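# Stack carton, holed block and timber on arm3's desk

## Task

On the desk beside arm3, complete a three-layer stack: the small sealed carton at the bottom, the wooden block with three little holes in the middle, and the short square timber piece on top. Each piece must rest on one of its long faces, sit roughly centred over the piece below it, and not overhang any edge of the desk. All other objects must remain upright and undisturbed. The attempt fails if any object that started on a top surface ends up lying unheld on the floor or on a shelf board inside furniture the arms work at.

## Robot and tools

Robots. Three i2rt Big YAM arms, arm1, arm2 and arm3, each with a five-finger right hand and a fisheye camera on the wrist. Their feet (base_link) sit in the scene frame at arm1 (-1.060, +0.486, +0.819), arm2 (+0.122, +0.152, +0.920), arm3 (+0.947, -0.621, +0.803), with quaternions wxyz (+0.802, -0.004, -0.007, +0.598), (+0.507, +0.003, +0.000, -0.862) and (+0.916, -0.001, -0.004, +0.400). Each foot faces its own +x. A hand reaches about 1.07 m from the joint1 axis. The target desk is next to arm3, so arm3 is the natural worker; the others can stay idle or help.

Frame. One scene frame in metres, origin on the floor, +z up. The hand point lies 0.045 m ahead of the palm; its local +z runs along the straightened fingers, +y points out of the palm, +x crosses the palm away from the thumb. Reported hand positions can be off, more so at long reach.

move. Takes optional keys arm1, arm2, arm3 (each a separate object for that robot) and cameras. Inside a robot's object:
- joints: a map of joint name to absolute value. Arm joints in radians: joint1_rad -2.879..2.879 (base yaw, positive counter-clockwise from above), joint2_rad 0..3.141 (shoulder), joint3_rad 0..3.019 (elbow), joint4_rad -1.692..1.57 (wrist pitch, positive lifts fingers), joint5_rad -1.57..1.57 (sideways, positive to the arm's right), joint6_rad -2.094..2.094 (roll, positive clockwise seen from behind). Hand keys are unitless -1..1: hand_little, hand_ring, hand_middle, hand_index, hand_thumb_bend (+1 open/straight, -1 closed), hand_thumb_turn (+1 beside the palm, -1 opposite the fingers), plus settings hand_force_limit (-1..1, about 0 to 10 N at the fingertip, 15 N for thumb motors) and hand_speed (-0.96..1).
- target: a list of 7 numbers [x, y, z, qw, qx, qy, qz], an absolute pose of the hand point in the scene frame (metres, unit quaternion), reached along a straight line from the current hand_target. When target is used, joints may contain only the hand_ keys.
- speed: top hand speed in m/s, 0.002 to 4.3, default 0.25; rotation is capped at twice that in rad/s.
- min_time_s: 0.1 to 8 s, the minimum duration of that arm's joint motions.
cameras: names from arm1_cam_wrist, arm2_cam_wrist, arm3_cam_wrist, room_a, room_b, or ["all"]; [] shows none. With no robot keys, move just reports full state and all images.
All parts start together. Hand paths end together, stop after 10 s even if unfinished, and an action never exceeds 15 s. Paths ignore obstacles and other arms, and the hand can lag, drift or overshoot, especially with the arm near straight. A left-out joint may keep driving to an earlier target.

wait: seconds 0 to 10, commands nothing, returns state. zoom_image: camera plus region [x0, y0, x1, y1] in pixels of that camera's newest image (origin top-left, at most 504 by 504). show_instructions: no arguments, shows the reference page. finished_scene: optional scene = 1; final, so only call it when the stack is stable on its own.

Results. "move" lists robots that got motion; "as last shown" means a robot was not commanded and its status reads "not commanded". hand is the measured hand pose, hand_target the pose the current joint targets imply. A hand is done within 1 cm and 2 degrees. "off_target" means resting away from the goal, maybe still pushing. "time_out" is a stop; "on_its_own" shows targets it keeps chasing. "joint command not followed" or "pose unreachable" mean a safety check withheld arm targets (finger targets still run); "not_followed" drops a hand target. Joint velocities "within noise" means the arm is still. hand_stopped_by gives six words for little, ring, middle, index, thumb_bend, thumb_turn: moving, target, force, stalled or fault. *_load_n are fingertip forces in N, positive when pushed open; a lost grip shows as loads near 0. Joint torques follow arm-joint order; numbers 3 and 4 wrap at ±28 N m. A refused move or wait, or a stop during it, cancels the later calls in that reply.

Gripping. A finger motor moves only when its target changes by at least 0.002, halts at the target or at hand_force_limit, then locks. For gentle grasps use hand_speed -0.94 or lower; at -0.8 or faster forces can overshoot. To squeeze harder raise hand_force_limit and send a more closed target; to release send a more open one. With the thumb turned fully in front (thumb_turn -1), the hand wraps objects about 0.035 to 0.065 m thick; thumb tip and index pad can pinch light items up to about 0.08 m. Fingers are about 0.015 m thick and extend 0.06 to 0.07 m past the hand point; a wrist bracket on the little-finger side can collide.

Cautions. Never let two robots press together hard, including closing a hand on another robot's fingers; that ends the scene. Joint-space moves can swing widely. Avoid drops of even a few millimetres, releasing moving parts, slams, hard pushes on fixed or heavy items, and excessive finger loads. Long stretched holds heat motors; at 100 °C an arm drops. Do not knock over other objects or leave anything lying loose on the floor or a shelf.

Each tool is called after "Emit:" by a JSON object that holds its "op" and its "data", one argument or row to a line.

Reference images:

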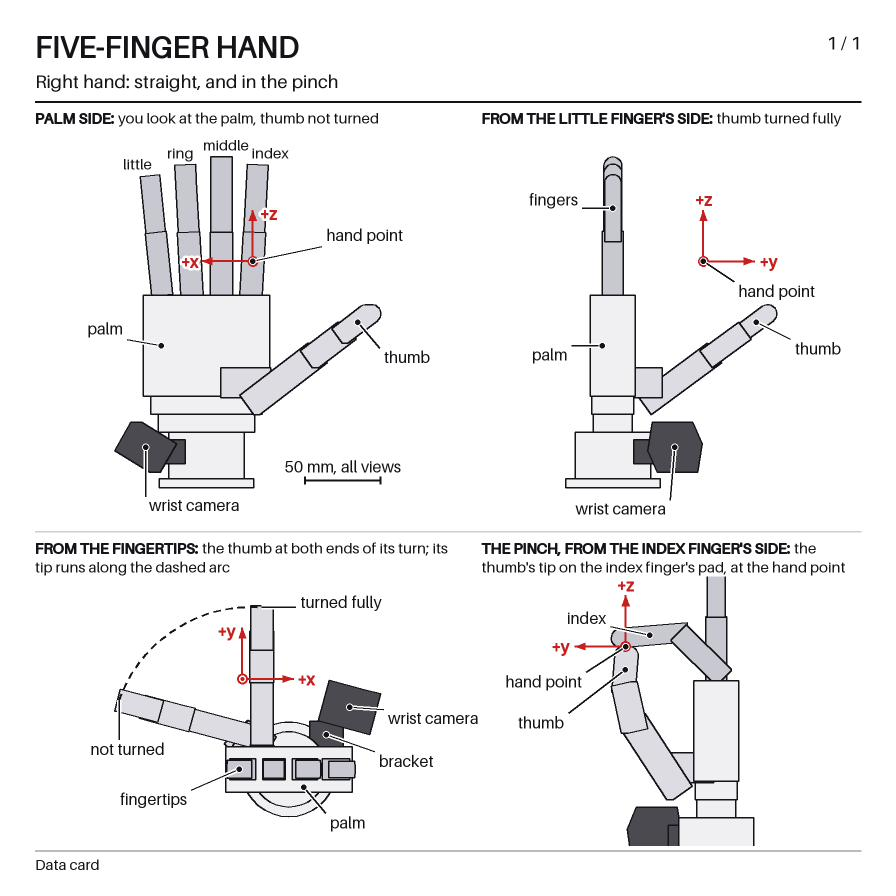

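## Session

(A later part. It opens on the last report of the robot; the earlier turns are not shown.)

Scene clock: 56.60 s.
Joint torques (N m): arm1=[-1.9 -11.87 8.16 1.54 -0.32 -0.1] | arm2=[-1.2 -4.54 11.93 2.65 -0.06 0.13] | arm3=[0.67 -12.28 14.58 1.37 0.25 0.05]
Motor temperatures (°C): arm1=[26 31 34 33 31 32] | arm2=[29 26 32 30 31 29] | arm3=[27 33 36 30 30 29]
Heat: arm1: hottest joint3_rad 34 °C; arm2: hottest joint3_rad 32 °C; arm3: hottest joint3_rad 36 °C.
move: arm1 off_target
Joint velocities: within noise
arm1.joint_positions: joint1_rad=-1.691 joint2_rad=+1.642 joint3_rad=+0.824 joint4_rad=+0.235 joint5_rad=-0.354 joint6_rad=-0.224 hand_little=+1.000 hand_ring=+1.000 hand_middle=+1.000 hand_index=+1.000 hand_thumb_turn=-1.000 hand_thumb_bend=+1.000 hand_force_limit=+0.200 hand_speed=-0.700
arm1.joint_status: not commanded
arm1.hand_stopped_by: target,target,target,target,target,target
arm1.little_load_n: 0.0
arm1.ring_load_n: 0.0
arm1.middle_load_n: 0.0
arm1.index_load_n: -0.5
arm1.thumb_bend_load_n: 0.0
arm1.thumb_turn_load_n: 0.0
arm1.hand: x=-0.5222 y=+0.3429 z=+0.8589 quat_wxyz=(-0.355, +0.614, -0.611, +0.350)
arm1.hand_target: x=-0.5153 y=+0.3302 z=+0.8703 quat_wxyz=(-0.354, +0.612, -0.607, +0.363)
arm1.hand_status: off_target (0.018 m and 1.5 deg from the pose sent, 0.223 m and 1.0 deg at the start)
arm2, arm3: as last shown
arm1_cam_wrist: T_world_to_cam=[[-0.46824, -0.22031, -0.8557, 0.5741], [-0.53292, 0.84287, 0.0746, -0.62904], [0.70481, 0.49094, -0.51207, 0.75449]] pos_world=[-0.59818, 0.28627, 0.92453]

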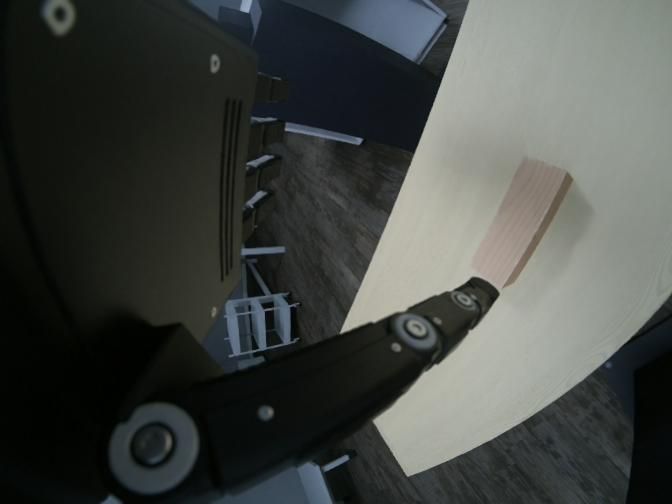

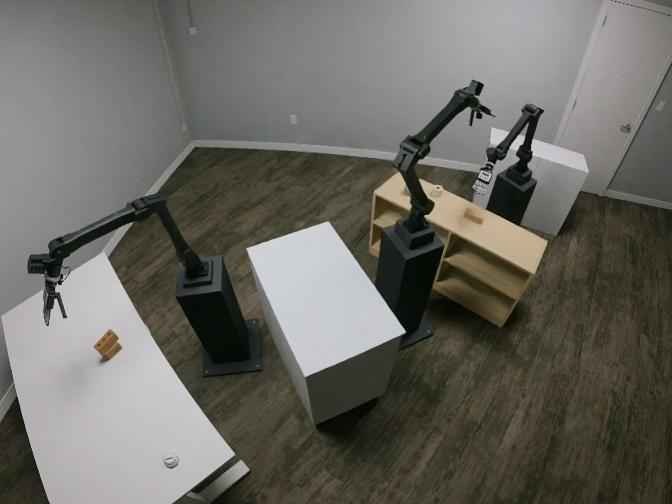

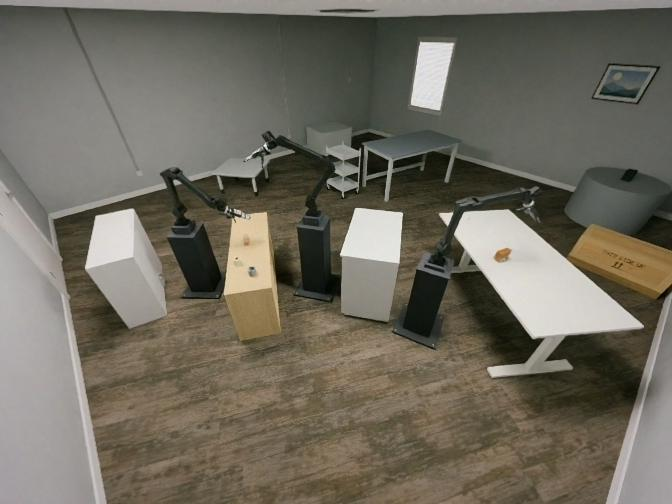

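Emit:
{"op": "move", "data": {
  "arm1": {"joints": {"joint1_rad": 0.3, "joint2_rad": 0.9, "joint3_rad": 1.3, "joint4_rad": -0.9, "joint5_rad": 0.0, "joint6_rad": 0}, "min_time_s": 3},
  "arm2": {"target": [-0.45, 0.28, 1.15, 0.3518, -0.6093, -0.6155, 0.3553], "speed": 0.2}
}}

Emit:
{"op": "move", "data": {
  "arm2": {"target": [-0.525, 0.316, 0.82, 0.3518, -0.6093, -0.6155, 0.3553], "speed": 0.25},
  "cameras": ["arm2_cam_wrist", "room_b"]
}}

Scene clock: 60.40 s.
Joint torques (N m): arm1=[0.15 -2.26 11.38 1.66 0.08 0.13] | arm2=[-1.61 -13.39 9.29 2.51 -0.15 -0.15] | arm3=[-0.03 -12.69 14.45 1.42 0.19 0.09]
Motor temperatures (°C): arm1=[26 30 35 33 31 32] | arm2=[29 26 32 30 31 29] | arm3=[27 33 36 30 30 29]
Heat: arm1: hottest joint3_rad 35 °C; arm2: hottest joint3_rad 32 °C; arm3: hottest joint3_rad 36 °C.
move: arm1 done; arm2 done
Joint velocities: within noise
arm1.joint_positions: joint1_rad=+0.291 joint2_rad=+0.898 joint3_rad=+1.255 joint4_rad=-0.891 joint5_rad=-0.004 joint6_rad=-0.013 hand_little=+1.000 hand_ring=+1.000 hand_middle=+1.000 hand_index=+1.000 hand_thumb_turn=-1.000 hand_thumb_bend=+1.000 hand_force_limit=+0.200 hand_speed=-0.700
arm1.joint_status: all done
arm1.hand_stopped_by: target,target,target,target,target,target
arm1.little_load_n: 0.0
arm1.ring_load_n: 0.0
arm1.middle_load_n: 0.0
arm1.index_load_n: 0.0
arm1.thumb_bend_load_n: 0.0
arm1.thumb_turn_load_n: 0.0
arm1.hand: x=-1.0974 y=+0.8819 z=+1.2330 quat_wxyz=(-0.497, +0.868, +0.011, +0.009)
arm1.hand_target: x=-1.1016 y=+0.8829 z=+1.2555 quat_wxyz=(-0.511, +0.859, +0.009, +0.004)
arm1.hand_status: not commanded
arm2.joint_positions: joint1_rad=-1.410 joint2_rad=+1.412 joint3_rad=+1.152 joint4_rad=-0.313 joint5_rad=-0.315 joint6_rad=-0.170 hand_little=+1.000 hand_ring=+1.000 hand_middle=+1.000 hand_index=+1.000 hand_thumb_turn=-1.000 hand_thumb_bend=+1.000 hand_force_limit=+0.000 hand_speed=-0.800
arm2.joint_status: not commanded
arm2.hand_stopped_by: target,target,target,target,target,target
arm2.little_load_n: 0.0
arm2.ring_load_n: 0.0
arm2.middle_load_n: 0.0
arm2.index_load_n: 0.0
arm2.thumb_bend_load_n: 0.0
arm2.thumb_turn_load_n: -0.5
arm2.hand: x=-0.4470 y=+0.2731 z=+1.1434 quat_wxyz=(+0.339, -0.618, -0.615, +0.354)
arm2.hand_target: x=-0.4498 y=+0.2800 z=+1.1500 quat_wxyz=(+0.352, -0.609, -0.615, +0.355)
arm2.hand_status: done (0.010 m and 1.8 deg from the pose sent, 0.296 m and 14.6 deg at the start)
arm3: as last shown
arm3.thumb_turn_load_n: -0.5
pictures: none

Scene clock: 62.63 s.
Joint torques (N m): arm1=[-0.03 -2.67 11.36 1.62 0.1 0.16] | arm2=[-1.32 -19.78 7.12 2.47 -0.18 -0.12] | arm3=[0.97 -12.98 14.39 1.29 0.23 0.07]
Motor temperatures (°C): arm1=[26 30 36 33 31 32] | arm2=[29 26 32 30 31 29] | arm3=[27 33 36 29 30 29]
Heat: arm1: hottest joint3_rad 36 °C; arm2: hottest joint3_rad 32 °C; arm3: hottest joint3_rad 36 °C.
move: arm2 off_target
Joint velocities: within noise
arm1, arm3: as last shown
arm2.joint_positions: joint1_rad=-1.421 joint2_rad=+2.132 joint3_rad=+1.089 joint4_rad=+0.449 joint5_rad=-0.325 joint6_rad=-0.178 hand_little=+1.000 hand_ring=+1.000 hand_middle=+1.000 hand_index=+1.000 hand_thumb_turn=-1.000 hand_thumb_bend=+1.000 hand_force_limit=+0.000 hand_speed=-0.800
arm2.joint_status: not commanded
arm2.hand_stopped_by: target,target,target,target,target,target
arm2.little_load_n: 0.0
arm2.ring_load_n: 0.0
arm2.middle_load_n: 0.0
arm2.index_load_n: 0.0
arm2.thumb_bend_load_n: 0.0
arm2.thumb_turn_load_n: 0.0
arm2.hand: x=-0.5102 y=+0.3038 z=+0.8074 quat_wxyz=(+0.331, -0.621, -0.617, +0.351)
arm2.hand_target: x=-0.5244 y=+0.3159 z=+0.8205 quat_wxyz=(+0.352, -0.609, -0.615, +0.355)
arm2.hand_status: off_target (0.023 m and 2.8 deg from the pose sent, 0.335 m and 1.8 deg at the start)
arm3.thumb_turn_load_n: 0.0
arm2_cam_wrist: T_world_to_cam=[[0.5041, 0.2734, -0.81923, 0.83402], [0.60248, -0.79096, 0.10676, 0.45642], [-0.61879, -0.54739, -0.56344, 0.42043]] pos_world=[-0.43525, 0.36313, 0.87142]

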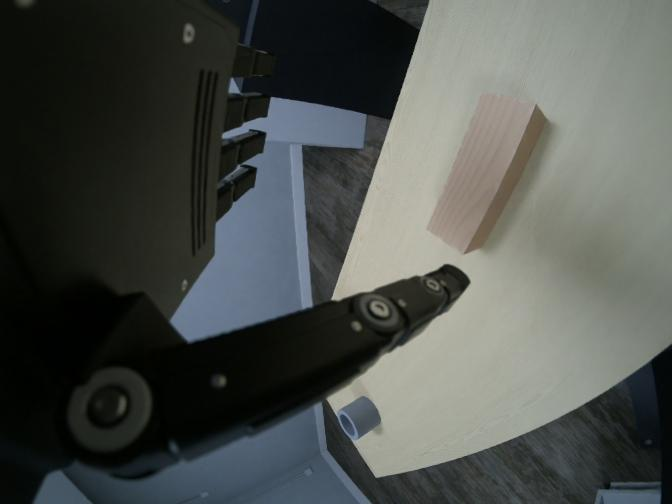

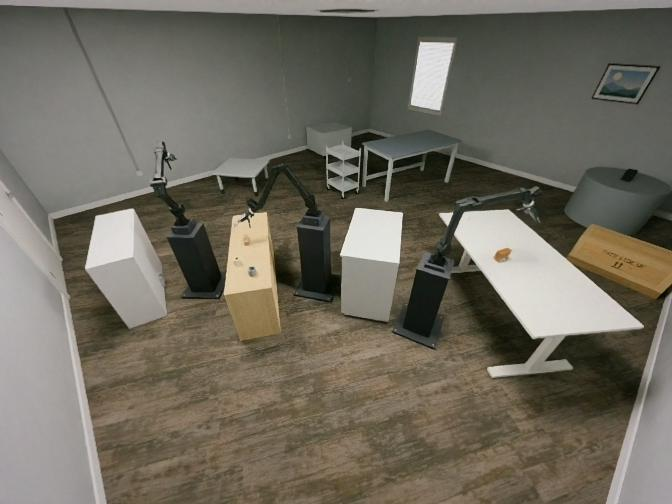

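Emit:
{"op": "zoom_image", "data": {
  "camera": "arm2_cam_wrist",
  "region": [400, 70, 570, 290]
}}

Scaled by 2.291 from the camera's image (finer frame: 960x720).

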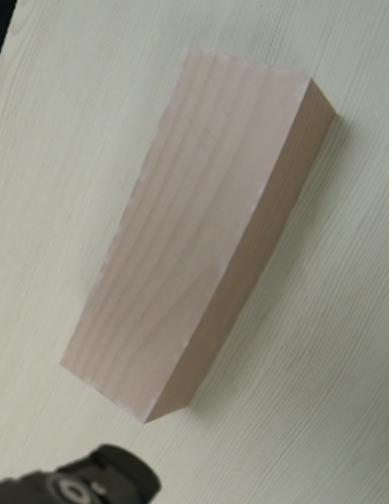

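Emit:
{"op": "move", "data": {
  "arm2": {"target": [-0.550, 0.346, 0.745, 0.3496, -0.5818, -0.6294, 0.3782], "speed": 0.15},
  "cameras": ["arm2_cam_wrist"]
}}

Emit:
{"op": "zoom_image", "data": {
  "camera": "arm2_cam_wrist",
  "region": [340, 30, 590, 300]
}}

Scene clock: 64.80 s.
Joint torques (N m): arm1=[0.03 -2.67 11.37 1.65 0.09 0.17] | arm2=[-2.2 -21.19 6.61 2.43 -0.2 -0.12] | arm3=[0.91 -12.75 14.24 1.26 0.21 0.04]
Motor temperatures (°C): arm1=[26 30 36 33 31 32] | arm2=[29 27 32 30 31 29] | arm3=[27 33 36 29 30 29]
Heat: arm1: hottest joint3_rad 36 °C; arm2: hottest joint3_rad 32 °C; arm3: hottest joint3_rad 36 °C.
move: arm2 off_target
Joint velocities: within noise
arm1, arm3: as last shown
arm2.joint_positions: joint1_rad=-1.474 joint2_rad=+2.360 joint3_rad=+1.255 joint4_rad=+0.531 joint5_rad=-0.433 joint6_rad=-0.229 hand_little=+1.000 hand_ring=+1.000 hand_middle=+1.000 hand_index=+1.000 hand_thumb_turn=-1.000 hand_thumb_bend=+1.000 hand_force_limit=+0.000 hand_speed=-0.800
arm2.joint_status: not commanded
arm2.hand_stopped_by: target,target,target,target,target,target
arm2.little_load_n: 0.0
arm2.ring_load_n: 0.0
arm2.middle_load_n: 0.0
arm2.index_load_n: 0.0
arm2.thumb_bend_load_n: 0.0
arm2.thumb_turn_load_n: 0.0
arm2.hand: x=-0.5374 y=+0.3357 z=+0.7373 quat_wxyz=(+0.331, -0.594, -0.629, +0.376)
arm2.hand_target: x=-0.5496 y=+0.3459 z=+0.7454 quat_wxyz=(+0.350, -0.582, -0.629, +0.378)
arm2.hand_status: off_target (0.018 m and 2.5 deg from the pose sent, 0.085 m and 6.1 deg at the start)
arm2_cam_wrist: T_world_to_cam=[[0.44992, 0.30014, -0.84112, 0.75968], [0.65611, -0.75006, 0.08331, 0.53787], [-0.60588, -0.58935, -0.53439, 0.3812]] pos_world=[-0.46373, 0.40008, 0.79788]

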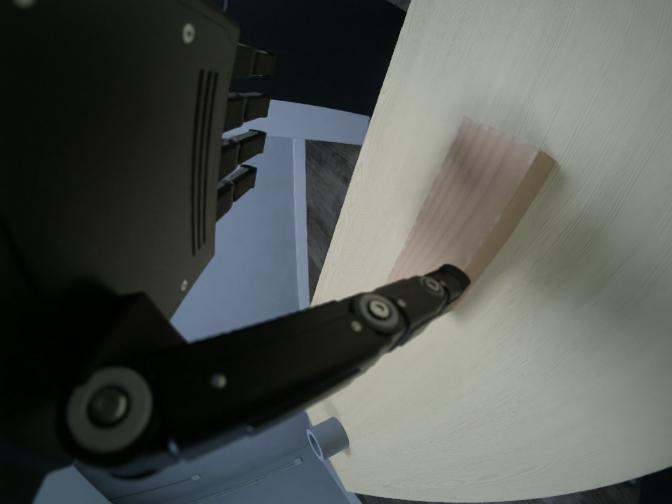

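Scaled by 1.867 from the camera's image (finer frame: 960x720).

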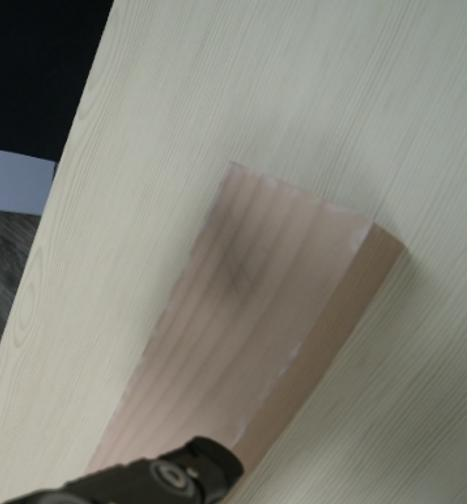

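Emit:
{"op": "move", "data": {
  "arm2": {"target": [-0.5466, 0.3426, 0.664, 0.3496, -0.5818, -0.6294, 0.3782], "speed": 0.1},
  "cameras": ["arm2_cam_wrist"]
}}

Scene clock: 68.20 s.
Joint torques (N m): arm1=[0.09 -2.67 11.37 1.65 0.08 0.16] | arm2=[-0.67 -20.6 5.63 2.26 -0.11 -0.14] | arm3=[0.21 -13.16 14.5 1.57 0.18 0.1]
Motor temperatures (°C): arm1=[26 30 37 33 31 32] | arm2=[29 27 32 30 31 29] | arm3=[27 33 37 29 30 29]
Heat: arm1: hottest joint3_rad 37 °C; arm2: hottest joint3_rad 32 °C; arm3: hottest joint3_rad 37 °C.
move: arm2 off_target
Joint velocities: within noise
arm1, arm3: as last shown
arm2.joint_positions: joint1_rad=-1.474 joint2_rad=+2.540 joint3_rad=+1.333 joint4_rad=+0.643 joint5_rad=-0.434 joint6_rad=-0.229 hand_little=+1.000 hand_ring=+1.000 hand_middle=+1.000 hand_index=+1.000 hand_thumb_turn=-1.000 hand_thumb_bend=+1.000 hand_force_limit=+0.000 hand_speed=-0.800
arm2.joint_status: not commanded
arm2.hand_stopped_by: target,target,target,target,target,target
arm2.little_load_n: -0.5
arm2.ring_load_n: 0.0
arm2.middle_load_n: 0.0
arm2.index_load_n: 0.0
arm2.thumb_bend_load_n: 0.0
arm2.thumb_turn_load_n: 0.0
arm2.hand: x=-0.5373 y=+0.3359 z=+0.6633 quat_wxyz=(+0.336, -0.592, -0.628, +0.378)
arm2.hand_target: x=-0.5461 y=+0.3424 z=+0.6641 quat_wxyz=(+0.349, -0.582, -0.629, +0.378)
arm2.hand_status: off_target (0.011 m and 2.0 deg from the pose sent, 0.074 m and 2.6 deg at the start)
arm2_cam_wrist: T_world_to_cam=[[0.44146, 0.30379, -0.84429, 0.69365], [0.65718, -0.75012, 0.07372, 0.55112], [-0.61093, -0.58739, -0.53079, 0.33604]] pos_world=[-0.46311, 0.40007, 0.72338]

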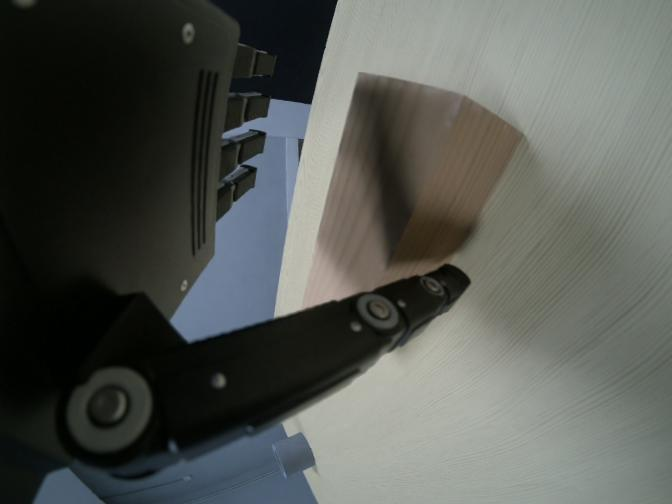

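Emit:
{"op": "zoom_image", "data": {
  "camera": "arm2_cam_wrist",
  "region": [280, 50, 560, 350]
}}

Scaled by 1.680 from the camera's image (finer frame: 960x720).

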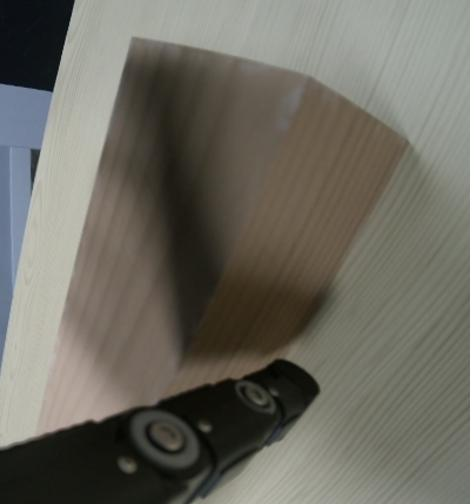

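Emit:
{"op": "move", "data": {
  "arm2": {"target": [-0.5396, 0.3356, 0.666, 0.3496, -0.5818, -0.6294, 0.3782], "speed": 0.05}
}}

Emit:
{"op": "move", "data": {
  "arm2": {"joints": {"hand_index": 0.2, "hand_middle": 0.2}},
  "cameras": ["arm2_cam_wrist"]
}}

Scene clock: 70.07 s.
Joint torques (N m): arm1=[0.15 -2.55 11.38 1.59 0.09 0.16] | arm2=[-0.56 -22.12 3.6 2.61 -0.07 -0.11] | arm3=[0.38 -12.98 14.43 1.17 0.2 0.07]
Motor temperatures (°C): arm1=[26 30 37 33 31 32] | arm2=[29 27 32 30 31 29] | arm3=[27 33 37 29 30 29]
Heat: arm1: hottest joint3_rad 37 °C; arm2: hottest joint3_rad 32 °C; arm3: hottest joint3_rad 37 °C.
move: arm2 done
Joint velocities: within noise
arm1, arm3: as last shown
arm2.joint_positions: joint1_rad=-1.474 joint2_rad=+2.540 joint3_rad=+1.325 joint4_rad=+0.663 joint5_rad=-0.429 joint6_rad=-0.229 hand_little=+1.000 hand_ring=+1.000 hand_middle=+1.000 hand_index=+1.000 hand_thumb_turn=-1.000 hand_thumb_bend=+1.000 hand_force_limit=+0.000 hand_speed=-0.800
arm2.joint_status: not commanded
arm2.hand_stopped_by: target,target,target,target,target,target
arm2.little_load_n: 0.0
arm2.ring_load_n: 0.0
arm2.middle_load_n: 0.0
arm2.index_load_n: 0.0
arm2.thumb_bend_load_n: 0.0
arm2.thumb_turn_load_n: 0.0
arm2.hand: x=-0.5370 y=+0.3365 z=+0.6642 quat_wxyz=(+0.342, -0.590, -0.627, +0.378)
arm2.hand_target: x=-0.5395 y=+0.3355 z=+0.6659 quat_wxyz=(+0.349, -0.582, -0.629, +0.378)
arm2.hand_status: done (0.003 m and 1.3 deg from the pose sent, 0.003 m and 1.9 deg at the start)
arm3.index_load_n: 0.5
pictures: none

Scene clock: 72.00 s.
Joint torques (N m): arm1=[0.38 -2.78 11.36 1.62 0.08 0.16] | arm2=[-0.38 -21.71 3.66 2.52 -0.06 -0.09] | arm3=[0.91 -12.51 14.57 1.43 0.19 0.13]
Motor temperatures (°C): arm1=[26 30 37 33 31 32] | arm2=[29 27 32 30 31 29] | arm3=[27 33 37 29 30 29]
Heat: arm1: hottest joint3_rad 37 °C; arm2: hottest joint3_rad 32 °C; arm3: hottest joint3_rad 37 °C.
move: arm2 done
Joint velocities: within noise
arm1, arm3: as last shown
arm1.little_load_n: -0.5
arm2.joint_positions: joint1_rad=-1.474 joint2_rad=+2.540 joint3_rad=+1.325 joint4_rad=+0.663 joint5_rad=-0.429 joint6_rad=-0.229 hand_little=+1.000 hand_ring=+1.000 hand_middle=+0.200 hand_index=+0.200 hand_thumb_turn=-1.000 hand_thumb_bend=+1.000 hand_force_limit=+0.000 hand_speed=-0.800
arm2.joint_status: all done
arm2.hand_stopped_by: target,target,target,target,target,target
arm2.little_load_n: 0.0
arm2.ring_load_n: 0.0
arm2.middle_load_n: 0.0
arm2.index_load_n: 0.0
arm2.thumb_bend_load_n: 0.0
arm2.thumb_turn_load_n: 0.0
arm2.hand: x=-0.5370 y=+0.3366 z=+0.6642 quat_wxyz=(+0.342, -0.590, -0.627, +0.378)
arm2.hand_target: x=-0.5395 y=+0.3355 z=+0.6659 quat_wxyz=(+0.349, -0.582, -0.629, +0.378)
arm2.hand_status: not commanded
arm3.index_load_n: 0.0
arm2_cam_wrist: T_world_to_cam=[[0.43371, 0.30827, -0.84668, 0.68998], [0.65503, -0.75311, 0.06134, 0.55942], [-0.61873, -0.5812, -0.52856, 0.3294]] pos_world=[-0.46188, 0.40005, 0.72398]

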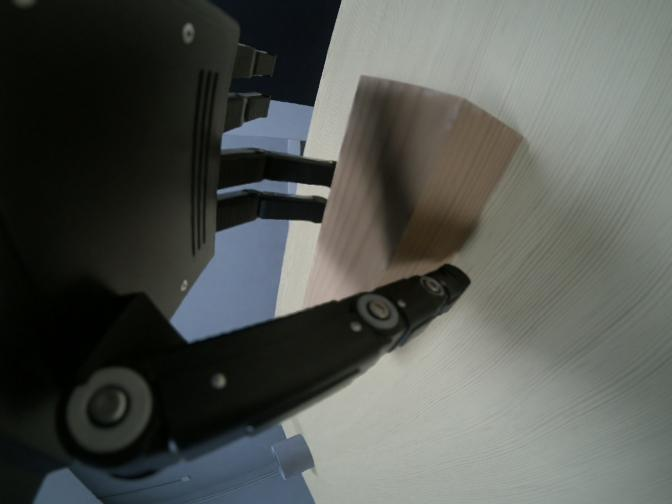

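Emit:
{"op": "move", "data": {
  "arm2": {"target": [-0.535, 0.330, 0.680, 0.3496, -0.5818, -0.6294, 0.3782], "speed": 0.08},
  "cameras": ["arm2_cam_wrist"]
}}

Scene clock: 73.23 s.
Joint torques (N m): arm1=[0.03 -2.55 11.37 1.63 0.08 0.15] | arm2=[-0.21 -22.36 3.62 2.4 -0.07 -0.07] | arm3=[1.14 -13.39 14.42 1.25 0.21 0.16]
Motor temperatures (°C): arm1=[26 30 38 33 31 32] | arm2=[29 27 32 30 31 29] | arm3=[27 33 37 29 30 29]
Heat: arm1: hottest joint3_rad 38 °C; arm2: hottest joint3_rad 32 °C; arm3: hottest joint3_rad 37 °C.
move: arm2 off_target
Joint velocities: within noise
arm1: as last shown
arm1.little_load_n: 0.0
arm2.joint_positions: joint1_rad=-1.473 joint2_rad=+2.513 joint3_rad=+1.286 joint4_rad=+0.665 joint5_rad=-0.425 joint6_rad=-0.229 hand_little=+1.000 hand_ring=+1.000 hand_middle=+0.200 hand_index=+0.200 hand_thumb_turn=-1.000 hand_thumb_bend=+1.000 hand_force_limit=+0.000 hand_speed=-0.800
arm2.joint_status: not commanded
arm2.hand_stopped_by: target,target,target,target,target,target
arm2.little_load_n: 0.0
arm2.ring_load_n: 0.0
arm2.middle_load_n: 0.0
arm2.index_load_n: 0.0
arm2.thumb_bend_load_n: 0.0
arm2.thumb_turn_load_n: 0.0
arm2.hand: x=-0.5271 y=+0.3325 z=+0.6697 quat_wxyz=(+0.338, -0.593, -0.627, +0.375)
arm2.hand_target: x=-0.5351 y=+0.3299 z=+0.6802 quat_wxyz=(+0.350, -0.582, -0.629, +0.378)
arm2.hand_status: off_target (0.013 m and 1.9 deg from the pose sent, 0.017 m and 1.3 deg at the start)
arm3.joint_positions: joint1_rad=-0.900 joint2_rad=+1.672 joint3_rad=+1.807 joint4_rad=-0.978 joint5_rad=+0.032 joint6_rad=+0.021 hand_little=+1.000 hand_ring=+1.000 hand_middle=+1.000 hand_index=+1.000 hand_thumb_turn=+1.000 hand_thumb_bend=+1.000 hand_force_limit=+0.000 hand_speed=-0.800
arm3.joint_status: not commanded
arm3.hand_stopped_by: target,target,target,target,target,target
arm3.little_load_n: 0.0
arm3.ring_load_n: 0.0
arm3.middle_load_n: 0.0
arm3.index_load_n: 0.0
arm3.thumb_bend_load_n: 0.0
arm3.thumb_turn_load_n: 0.0
arm3.hand: x=+1.5856 y=-0.6451 z=+1.1190 quat_wxyz=(-0.237, +0.622, -0.695, +0.271)
arm3.hand_target: x=+1.5916 y=-0.6384 z=+1.1499 quat_wxyz=(-0.255, +0.614, -0.690, +0.286)
arm3.hand_status: not commanded
arm2_cam_wrist: T_world_to_cam=[[0.44405, 0.30503, -0.84248, 0.69531], [0.65192, -0.75503, 0.07024, 0.54252], [-0.61467, -0.58042, -0.53412, 0.3417]] pos_world=[-0.4524, 0.39585, 0.73019]

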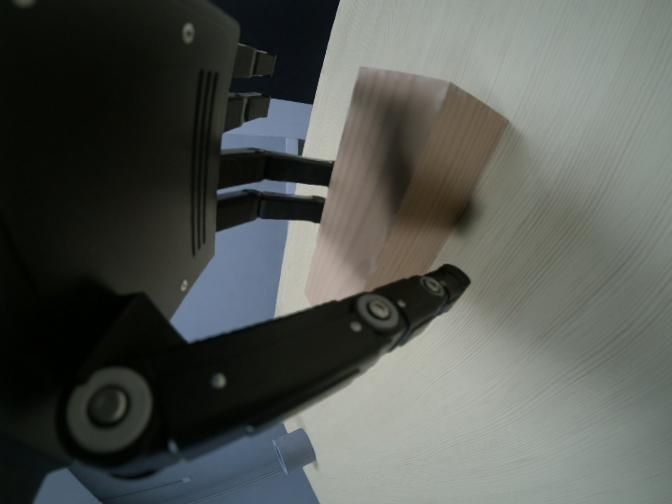

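Emit:
{"op": "move", "data": {
  "arm2": {"joints": {"hand_index": -0.4, "hand_middle": -0.4, "hand_thumb_bend": 0.1, "hand_speed": -0.93, "hand_force_limit": -0.3}},
  "cameras": ["arm2_cam_wrist"]
}}

Scene clock: 77.20 s.
Joint torques (N m): arm1=[0.15 -2.73 11.38 1.63 0.09 0.16] | arm2=[-0.32 -22.59 3.73 2.5 -0.11 -0.07] | arm3=[0.79 -12.51 14.5 1.2 0.17 0.03]
Motor temperatures (°C): arm1=[26 30 38 33 31 32] | arm2=[29 28 31 30 31 29] | arm3=[27 34 38 29 30 29]
Heat: arm1: hottest joint3_rad 38 °C; arm2: hottest joint3_rad 31 °C; arm3: hottest joint3_rad 38 °C.
move: arm2 off_target
Joint velocities: within noise
arm1, arm3: as last shown
arm2.joint_positions: joint1_rad=-1.473 joint2_rad=+2.513 joint3_rad=+1.286 joint4_rad=+0.665 joint5_rad=-0.424 joint6_rad=-0.229 hand_little=+1.000 hand_ring=+1.000 hand_middle=-0.060 hand_index=-0.080 hand_thumb_turn=-1.000 hand_thumb_bend=+0.866 hand_force_limit=-0.300 hand_speed=-0.930
arm2.joint_status: hand_middle off_target (ended at -0.060, target -0.400); hand_index off_target (ended at -0.080, target -0.400); hand_thumb_bend off_target (ended at +0.866, target +0.100); the others done
arm2.hand_stopped_by: target,target,force,force,force,target
arm2.little_load_n: 0.0
arm2.ring_load_n: 0.0
arm2.middle_load_n: 2.5
arm2.index_load_n: 4.0
arm2.thumb_bend_load_n: 6.5
arm2.thumb_turn_load_n: -1.0
arm2.hand: x=-0.5272 y=+0.3321 z=+0.6697 quat_wxyz=(+0.338, -0.593, -0.627, +0.375)
arm2.hand_target: x=-0.5351 y=+0.3299 z=+0.6802 quat_wxyz=(+0.350, -0.582, -0.629, +0.378)
arm2.hand_status: not commanded
arm3.thumb_bend_load_n: -0.5
arm3.thumb_turn_load_n: -0.5
arm2_cam_wrist: T_world_to_cam=[[0.44399, 0.30541, -0.84238, 0.69527], [0.65227, -0.75473, 0.07015, 0.54246], [-0.61435, -0.5806, -0.5343, 0.34169]] pos_world=[-0.4526, 0.39545, 0.73019]

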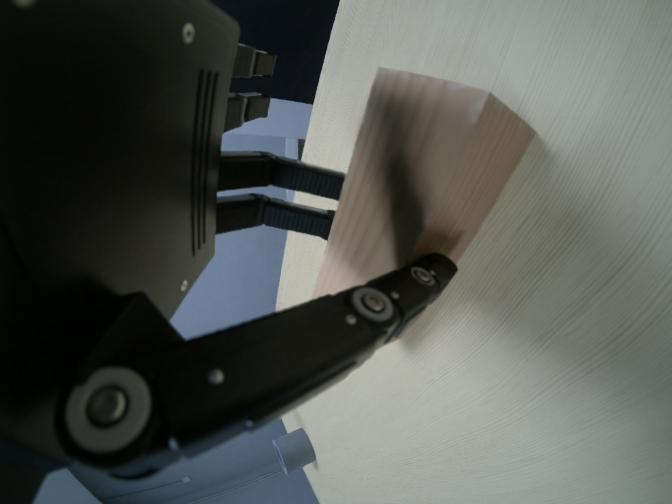

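Emit:
{"op": "move", "data": {
  "arm2": {"joints": {"hand_index": -0.5, "hand_middle": -0.5, "hand_thumb_bend": 0.0, "hand_speed": -0.93, "hand_force_limit": 0.2}}
}}

Emit:
{"op": "move", "data": {
  "arm2": {"target": [-0.530, 0.330, 0.80, 0.3496, -0.5818, -0.6294, 0.3782], "speed": 0.15},
  "cameras": ["arm2_cam_wrist", "room_a", "room_b"]
}}

Scene clock: 78.80 s.
Joint torques (N m): arm1=[0.03 -2.61 11.38 1.66 0.09 0.17] | arm2=[-0.15 -22.83 3.6 2.35 -0.07 -0.04] | arm3=[0.91 -13.04 14.3 1.48 0.21 0.06]
Motor temperatures (°C): arm1=[26 30 39 33 31 32] | arm2=[29 28 31 30 31 29] | arm3=[27 34 38 29 30 29]
Heat: arm1: hottest joint3_rad 39 °C; arm2: hottest joint3_rad 31 °C; arm3: hottest joint3_rad 38 °C.
move: arm2 off_target
Joint velocities: within noise
arm1.joint_positions: joint1_rad=+0.291 joint2_rad=+0.898 joint3_rad=+1.255 joint4_rad=-0.891 joint5_rad=-0.004 joint6_rad=-0.013 hand_little=+1.000 hand_ring=+1.000 hand_middle=+1.000 hand_index=+1.000 hand_thumb_turn=-1.000 hand_thumb_bend=+1.000 hand_force_limit=+0.200 hand_speed=-0.700
arm1.joint_status: not commanded
arm1.hand_stopped_by: target,target,target,target,target,target
arm1.little_load_n: 0.0
arm1.ring_load_n: 0.0
arm1.middle_load_n: 0.0
arm1.index_load_n: 0.0
arm1.thumb_bend_load_n: 0.0
arm1.thumb_turn_load_n: 0.0
arm1.hand: x=-1.0974 y=+0.8819 z=+1.2330 quat_wxyz=(-0.497, +0.868, +0.011, +0.009)
arm1.hand_target: x=-1.1016 y=+0.8829 z=+1.2555 quat_wxyz=(-0.511, +0.859, +0.009, +0.004)
arm1.hand_status: not commanded
arm2.joint_positions: joint1_rad=-1.472 joint2_rad=+2.513 joint3_rad=+1.286 joint4_rad=+0.667 joint5_rad=-0.424 joint6_rad=-0.229 hand_little=+1.000 hand_ring=+1.000 hand_middle=-0.084 hand_index=-0.104 hand_thumb_turn=-1.000 hand_thumb_bend=+0.866 hand_force_limit=+0.200 hand_speed=-0.930
arm2.joint_status: hand_middle off_target (ended at -0.084, target -0.500); hand_index off_target (ended at -0.104, target -0.500); hand_thumb_bend off_target (ended at +0.866, target +0.000); the others done
arm2.hand_stopped_by: target,target,force,force,force,target
arm2.little_load_n: 0.0
arm2.ring_load_n: 0.0
arm2.middle_load_n: 7.0
arm2.index_load_n: 6.0
arm2.thumb_bend_load_n: 13.0
arm2.thumb_turn_load_n: -1.5
arm2.hand: x=-0.5275 y=+0.3320 z=+0.6699 quat_wxyz=(+0.339, -0.593, -0.627, +0.375)
arm2.hand_target: x=-0.5351 y=+0.3301 z=+0.6801 quat_wxyz=(+0.350, -0.582, -0.629, +0.378)
arm2.hand_status: not commanded
arm3: as last shown
arm3.thumb_bend_load_n: 0.0
arm3.thumb_turn_load_n: 0.0
pictures: none

Scene clock: 80.37 s.
Joint torques (N m): arm1=[0.15 -2.84 11.38 1.63 0.09 0.16] | arm2=[-0.15 -21.42 5.26 1.72 -0.24 -0.08] | arm3=[1.14 -12.45 14.34 1.36 0.22 0.11]
Motor temperatures (°C): arm1=[26 30 39 33 31 32] | arm2=[29 28 31 30 31 29] | arm3=[27 34 38 29 30 29]
Heat: arm1: hottest joint3_rad 39 °C; arm2: hottest joint3_rad 31 °C; arm3: hottest joint3_rad 38 °C.
move: arm2 off_target
Joint velocities: within noise
arm1, arm3: as last shown
arm2.joint_positions: joint1_rad=-1.472 joint2_rad=+2.221 joint3_rad=+1.159 joint4_rad=+0.513 joint5_rad=-0.423 joint6_rad=-0.229 hand_little=+1.000 hand_ring=+1.000 hand_middle=-0.084 hand_index=-0.104 hand_thumb_turn=-1.000 hand_thumb_bend=+0.866 hand_force_limit=+0.200 hand_speed=-0.930
arm2.joint_status: not commanded
arm2.hand_stopped_by: target,target,force,force,force,target
arm2.little_load_n: 0.0
arm2.ring_load_n: 0.0
arm2.middle_load_n: 7.0
arm2.index_load_n: 5.5
arm2.thumb_bend_load_n: 13.0
arm2.thumb_turn_load_n: -1.5
arm2.hand: x=-0.5251 y=+0.3306 z=+0.7907 quat_wxyz=(+0.344, -0.590, -0.626, +0.376)
arm2.hand_target: x=-0.5299 y=+0.3300 z=+0.7999 quat_wxyz=(+0.350, -0.582, -0.629, +0.378)
arm2.hand_status: off_target (0.011 m and 1.2 deg from the pose sent, 0.130 m and 1.8 deg at the start)
arm3.index_load_n: -0.5
arm2_cam_wrist: T_world_to_cam=[[0.43432, 0.30996, -0.84575, 0.7928], [0.6526, -0.75546, 0.05826, 0.54134], [-0.62087, -0.57724, -0.53039, 0.39918]] pos_world=[-0.44977, 0.39364, 0.85069]

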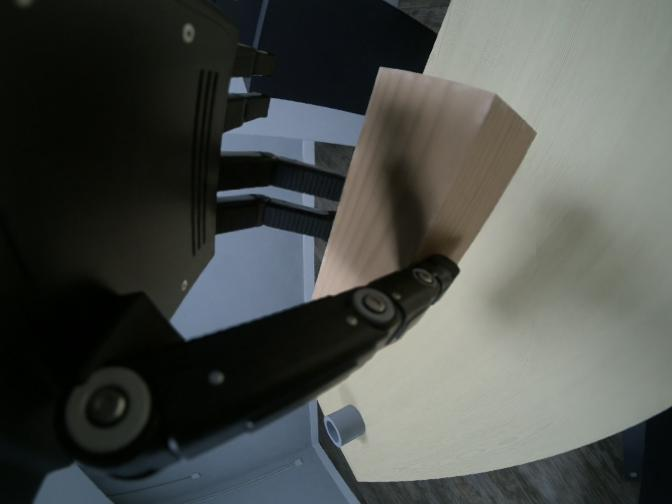

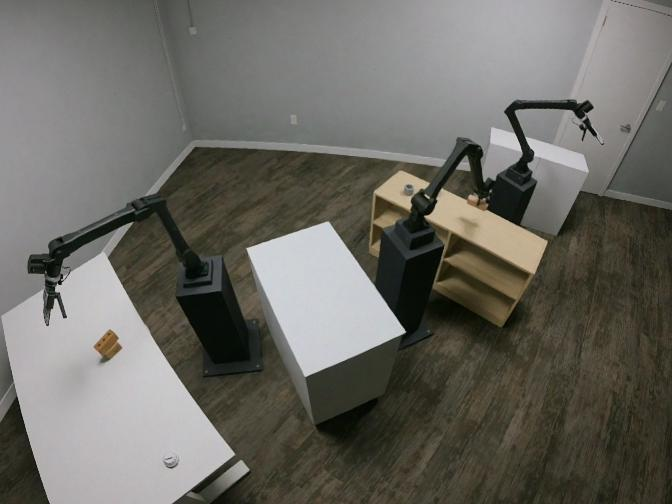

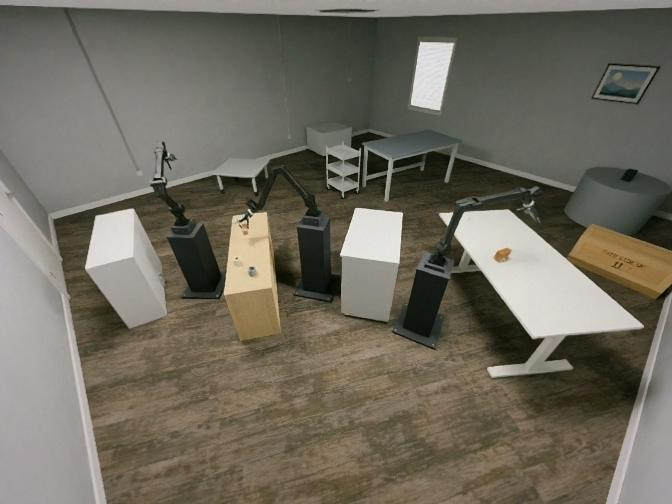

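Emit:
{"op": "move", "data": {
  "arm2": {"target": [-0.42, 0.27, 1.08, 0.3496, -0.5818, -0.6294, 0.3782], "speed": 0.25}
}}

Emit:
{"op": "move", "data": {
  "arm2": {"joints": {"joint1_rad": 1.38}, "min_time_s": 5},
  "cameras": ["arm2_cam_wrist", "room_a", "room_b"]
}}

Scene clock: 82.60 s.
Joint torques (N m): arm1=[0.15 -2.73 11.33 1.63 0.08 0.16] | arm2=[-0.15 -11.75 9.52 1.68 -0.11 0.05] | arm3=[1.14 -12.98 14.46 1.47 0.17 0.06]
Motor temperatures (°C): arm1=[26 30 39 33 31 32] | arm2=[29 28 31 30 31 29] | arm3=[27 34 38 29 30 29]
Heat: arm1: hottest joint3_rad 39 °C; arm2: hottest joint3_rad 31 °C; arm3: hottest joint3_rad 38 °C.
move: arm2 done
Joint velocities: within noise
arm1, arm3: as last shown
arm2.joint_positions: joint1_rad=-1.452 joint2_rad=+1.403 joint3_rad=+0.920 joint4_rad=-0.060 joint5_rad=-0.405 joint6_rad=-0.229 hand_little=+1.000 hand_ring=+1.000 hand_middle=-0.084 hand_index=-0.104 hand_thumb_turn=-1.000 hand_thumb_bend=+0.866 hand_force_limit=+0.200 hand_speed=-0.930
arm2.joint_status: not commanded
arm2.hand_stopped_by: target,target,force,force,force,target
arm2.little_load_n: 0.0
arm2.ring_load_n: -0.5
arm2.middle_load_n: 7.0
arm2.index_load_n: 5.5
arm2.thumb_bend_load_n: 13.0
arm2.thumb_turn_load_n: -2.0
arm2.hand: x=-0.4135 y=+0.2723 z=+1.0723 quat_wxyz=(+0.347, -0.586, -0.629, +0.375)
arm2.hand_target: x=-0.4198 y=+0.2699 z=+1.0800 quat_wxyz=(+0.350, -0.582, -0.629, +0.378)
arm2.hand_status: done (0.010 m and 0.7 deg from the pose sent, 0.314 m and 1.2 deg at the start)
arm3.ring_load_n: -0.5
arm3.index_load_n: 0.0
pictures: none

Scene clock: 88.23 s.
Joint torques (N m): arm1=[0.21 -2.67 11.38 1.63 0.08 0.17] | arm2=[-1.44 -11.4 9.73 1.68 -0.16 0.06] | arm3=[1.26 -12.45 14.52 1.32 0.17 0.07]
Motor temperatures (°C): arm1=[26 30 40 33 31 32] | arm2=[29 28 31 30 31 29] | arm3=[27 34 38 29 30 29]
Heat: arm1: hottest joint3_rad 40 °C; arm2: hottest joint3_rad 31 °C; arm3: hottest joint3_rad 38 °C.
move: arm2 done
Joint velocities: within noise
arm1, arm3: as last shown
arm1.middle_load_n: -0.5
arm2.joint_positions: joint1_rad=+1.387 joint2_rad=+1.403 joint3_rad=+0.920 joint4_rad=-0.060 joint5_rad=-0.405 joint6_rad=-0.229 hand_little=+1.000 hand_ring=+1.000 hand_middle=-0.084 hand_index=-0.104 hand_thumb_turn=-1.000 hand_thumb_bend=+0.866 hand_force_limit=+0.200 hand_speed=-0.930
arm2.joint_status: all done
arm2.hand_stopped_by: target,target,force,force,force,target
arm2.little_load_n: 0.0
arm2.ring_load_n: 0.0
arm2.middle_load_n: 7.0
arm2.index_load_n: 5.5
arm2.thumb_bend_load_n: 13.0
arm2.thumb_turn_load_n: -2.0
arm2.hand: x=+0.5958 y=-0.1236 z=+1.0767 quat_wxyz=(-0.322, +0.531, -0.673, +0.402)
arm2.hand_target: x=+0.5982 y=-0.1305 z=+1.0845 quat_wxyz=(-0.322, +0.527, -0.673, +0.407)
arm2.hand_status: not commanded
arm3.ring_load_n: 0.0
arm3.thumb_turn_load_n: -0.5
arm2_cam_wrist: T_world_to_cam=[[-0.49793, -0.17698, -0.84896, 1.18729], [-0.40276, 0.91417, 0.04565, 0.29873], [0.76801, 0.36466, -0.52648, 0.26926]] pos_world=[0.50472, -0.16115, 1.13609]

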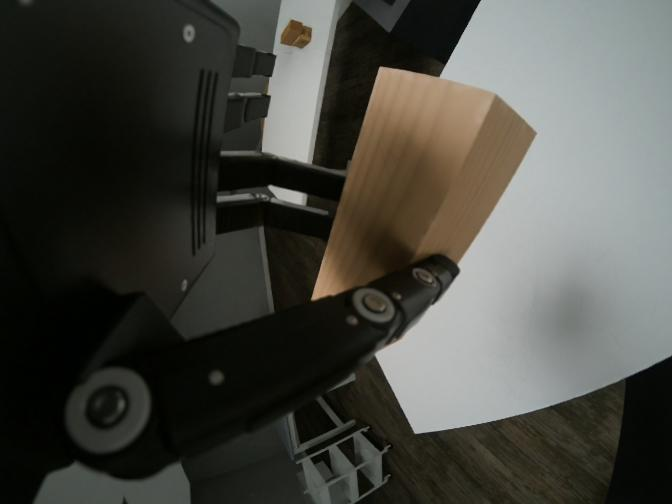

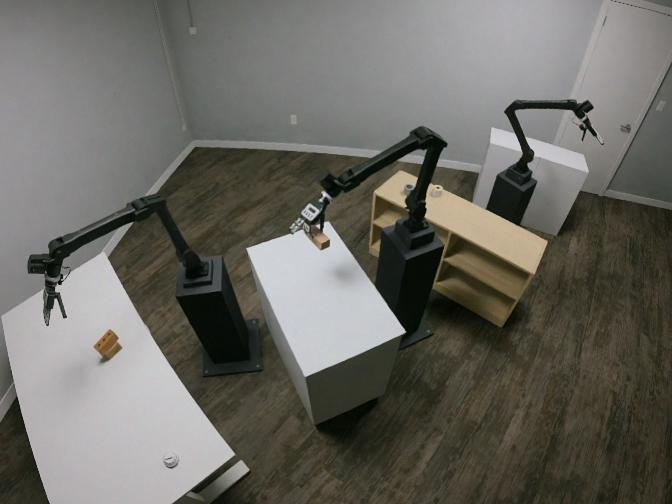

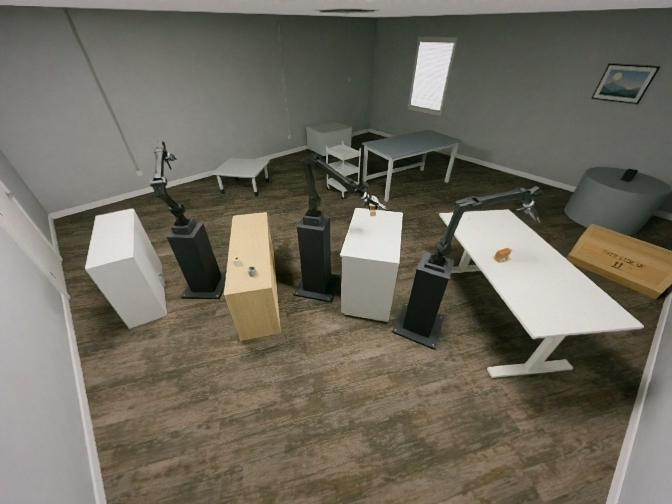

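Emit:
{"op": "move", "data": {
  "arm2": {"target": [0.588, -0.222, 0.87, -0.2054, 0.3418, -0.786, 0.4723], "speed": 0.2},
  "cameras": ["arm2_cam_wrist", "room_a", "room_b"]
}}

Emit:
{"op": "zoom_image", "data": {
  "camera": "room_b",
  "region": [330, 190, 420, 280]
}}

Emit:
{"op": "zoom_image", "data": {
  "camera": "room_a",
  "region": [240, 200, 420, 390]
}}

Scene clock: 90.43 s.
Joint torques (N m): arm1=[0.15 -2.73 11.37 1.61 0.07 0.17] | arm2=[-1.67 -16.21 6.23 2.73 0.08 0.2] | arm3=[0.15 -12.51 14.32 1.43 0.21 0.09]
Motor temperatures (°C): arm1=[26 30 40 33 31 32] | arm2=[29 28 31 30 31 29] | arm3=[27 34 38 29 30 28]
Heat: arm1: hottest joint3_rad 40 °C; arm2: hottest joint3_rad 31 °C; arm3: hottest joint3_rad 38 °C.
move: arm2 off_target
Joint velocities: within noise
arm1, arm3: as last shown
arm1.middle_load_n: 0.0
arm1.index_load_n: -0.5
arm2.joint_positions: joint1_rad=+1.368 joint2_rad=+1.910 joint3_rad=+0.796 joint4_rad=+0.572 joint5_rad=+0.028 joint6_rad=-0.009 hand_little=+1.000 hand_ring=+1.000 hand_middle=-0.084 hand_index=-0.104 hand_thumb_turn=-1.000 hand_thumb_bend=+0.866 hand_force_limit=+0.200 hand_speed=-0.930
arm2.joint_status: not commanded
arm2.hand_stopped_by: target,target,force,force,force,target
arm2.little_load_n: 0.0
arm2.ring_load_n: 0.0
arm2.middle_load_n: 7.0
arm2.index_load_n: 5.5
arm2.thumb_bend_load_n: 13.0
arm2.thumb_turn_load_n: -2.0
arm2.hand: x=+0.5777 y=-0.2083 z=+0.8533 quat_wxyz=(-0.194, +0.359, -0.792, +0.454)
arm2.hand_target: x=+0.5875 y=-0.2218 z=+0.8703 quat_wxyz=(-0.205, +0.342, -0.786, +0.472)
arm2.hand_status: off_target (0.024 m and 3.2 deg from the pose sent, 0.229 m and 29.8 deg at the start)
arm3.thumb_turn_load_n: 0.0
arm2_cam_wrist: T_world_to_cam=[[-0.56574, 0.09614, -0.81896, 1.04417], [0.0882, 0.99454, 0.05582, 0.10351], [0.81985, -0.04065, -0.57113, 0.12011]] pos_world=[0.48312, -0.19845, 0.91795]

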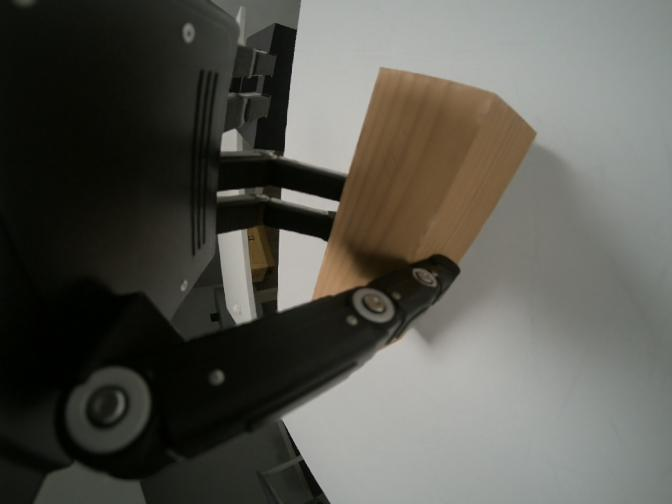

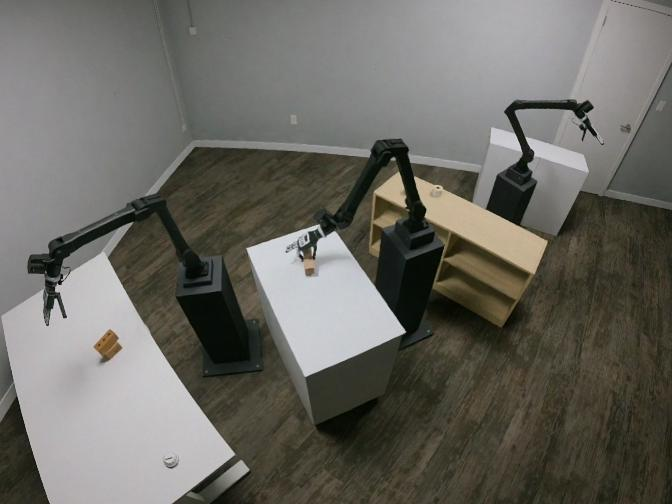

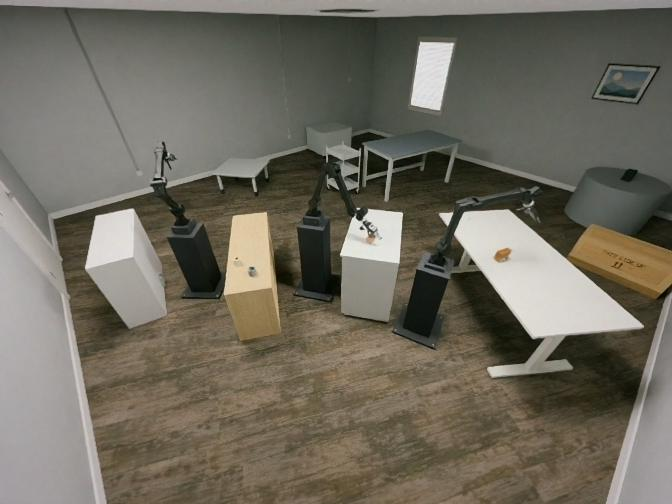

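Scaled by 5.600 from the camera's image (finer frame: 960x720).

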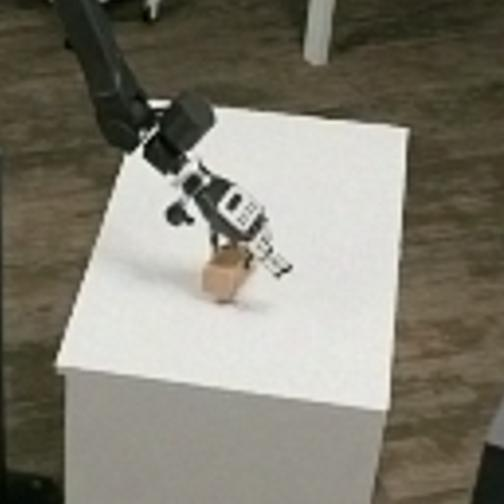

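Scaled by 2.653 from the camera's image (finer frame: 960x720).

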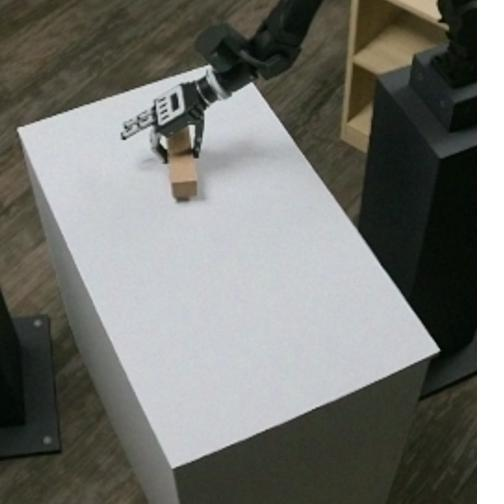

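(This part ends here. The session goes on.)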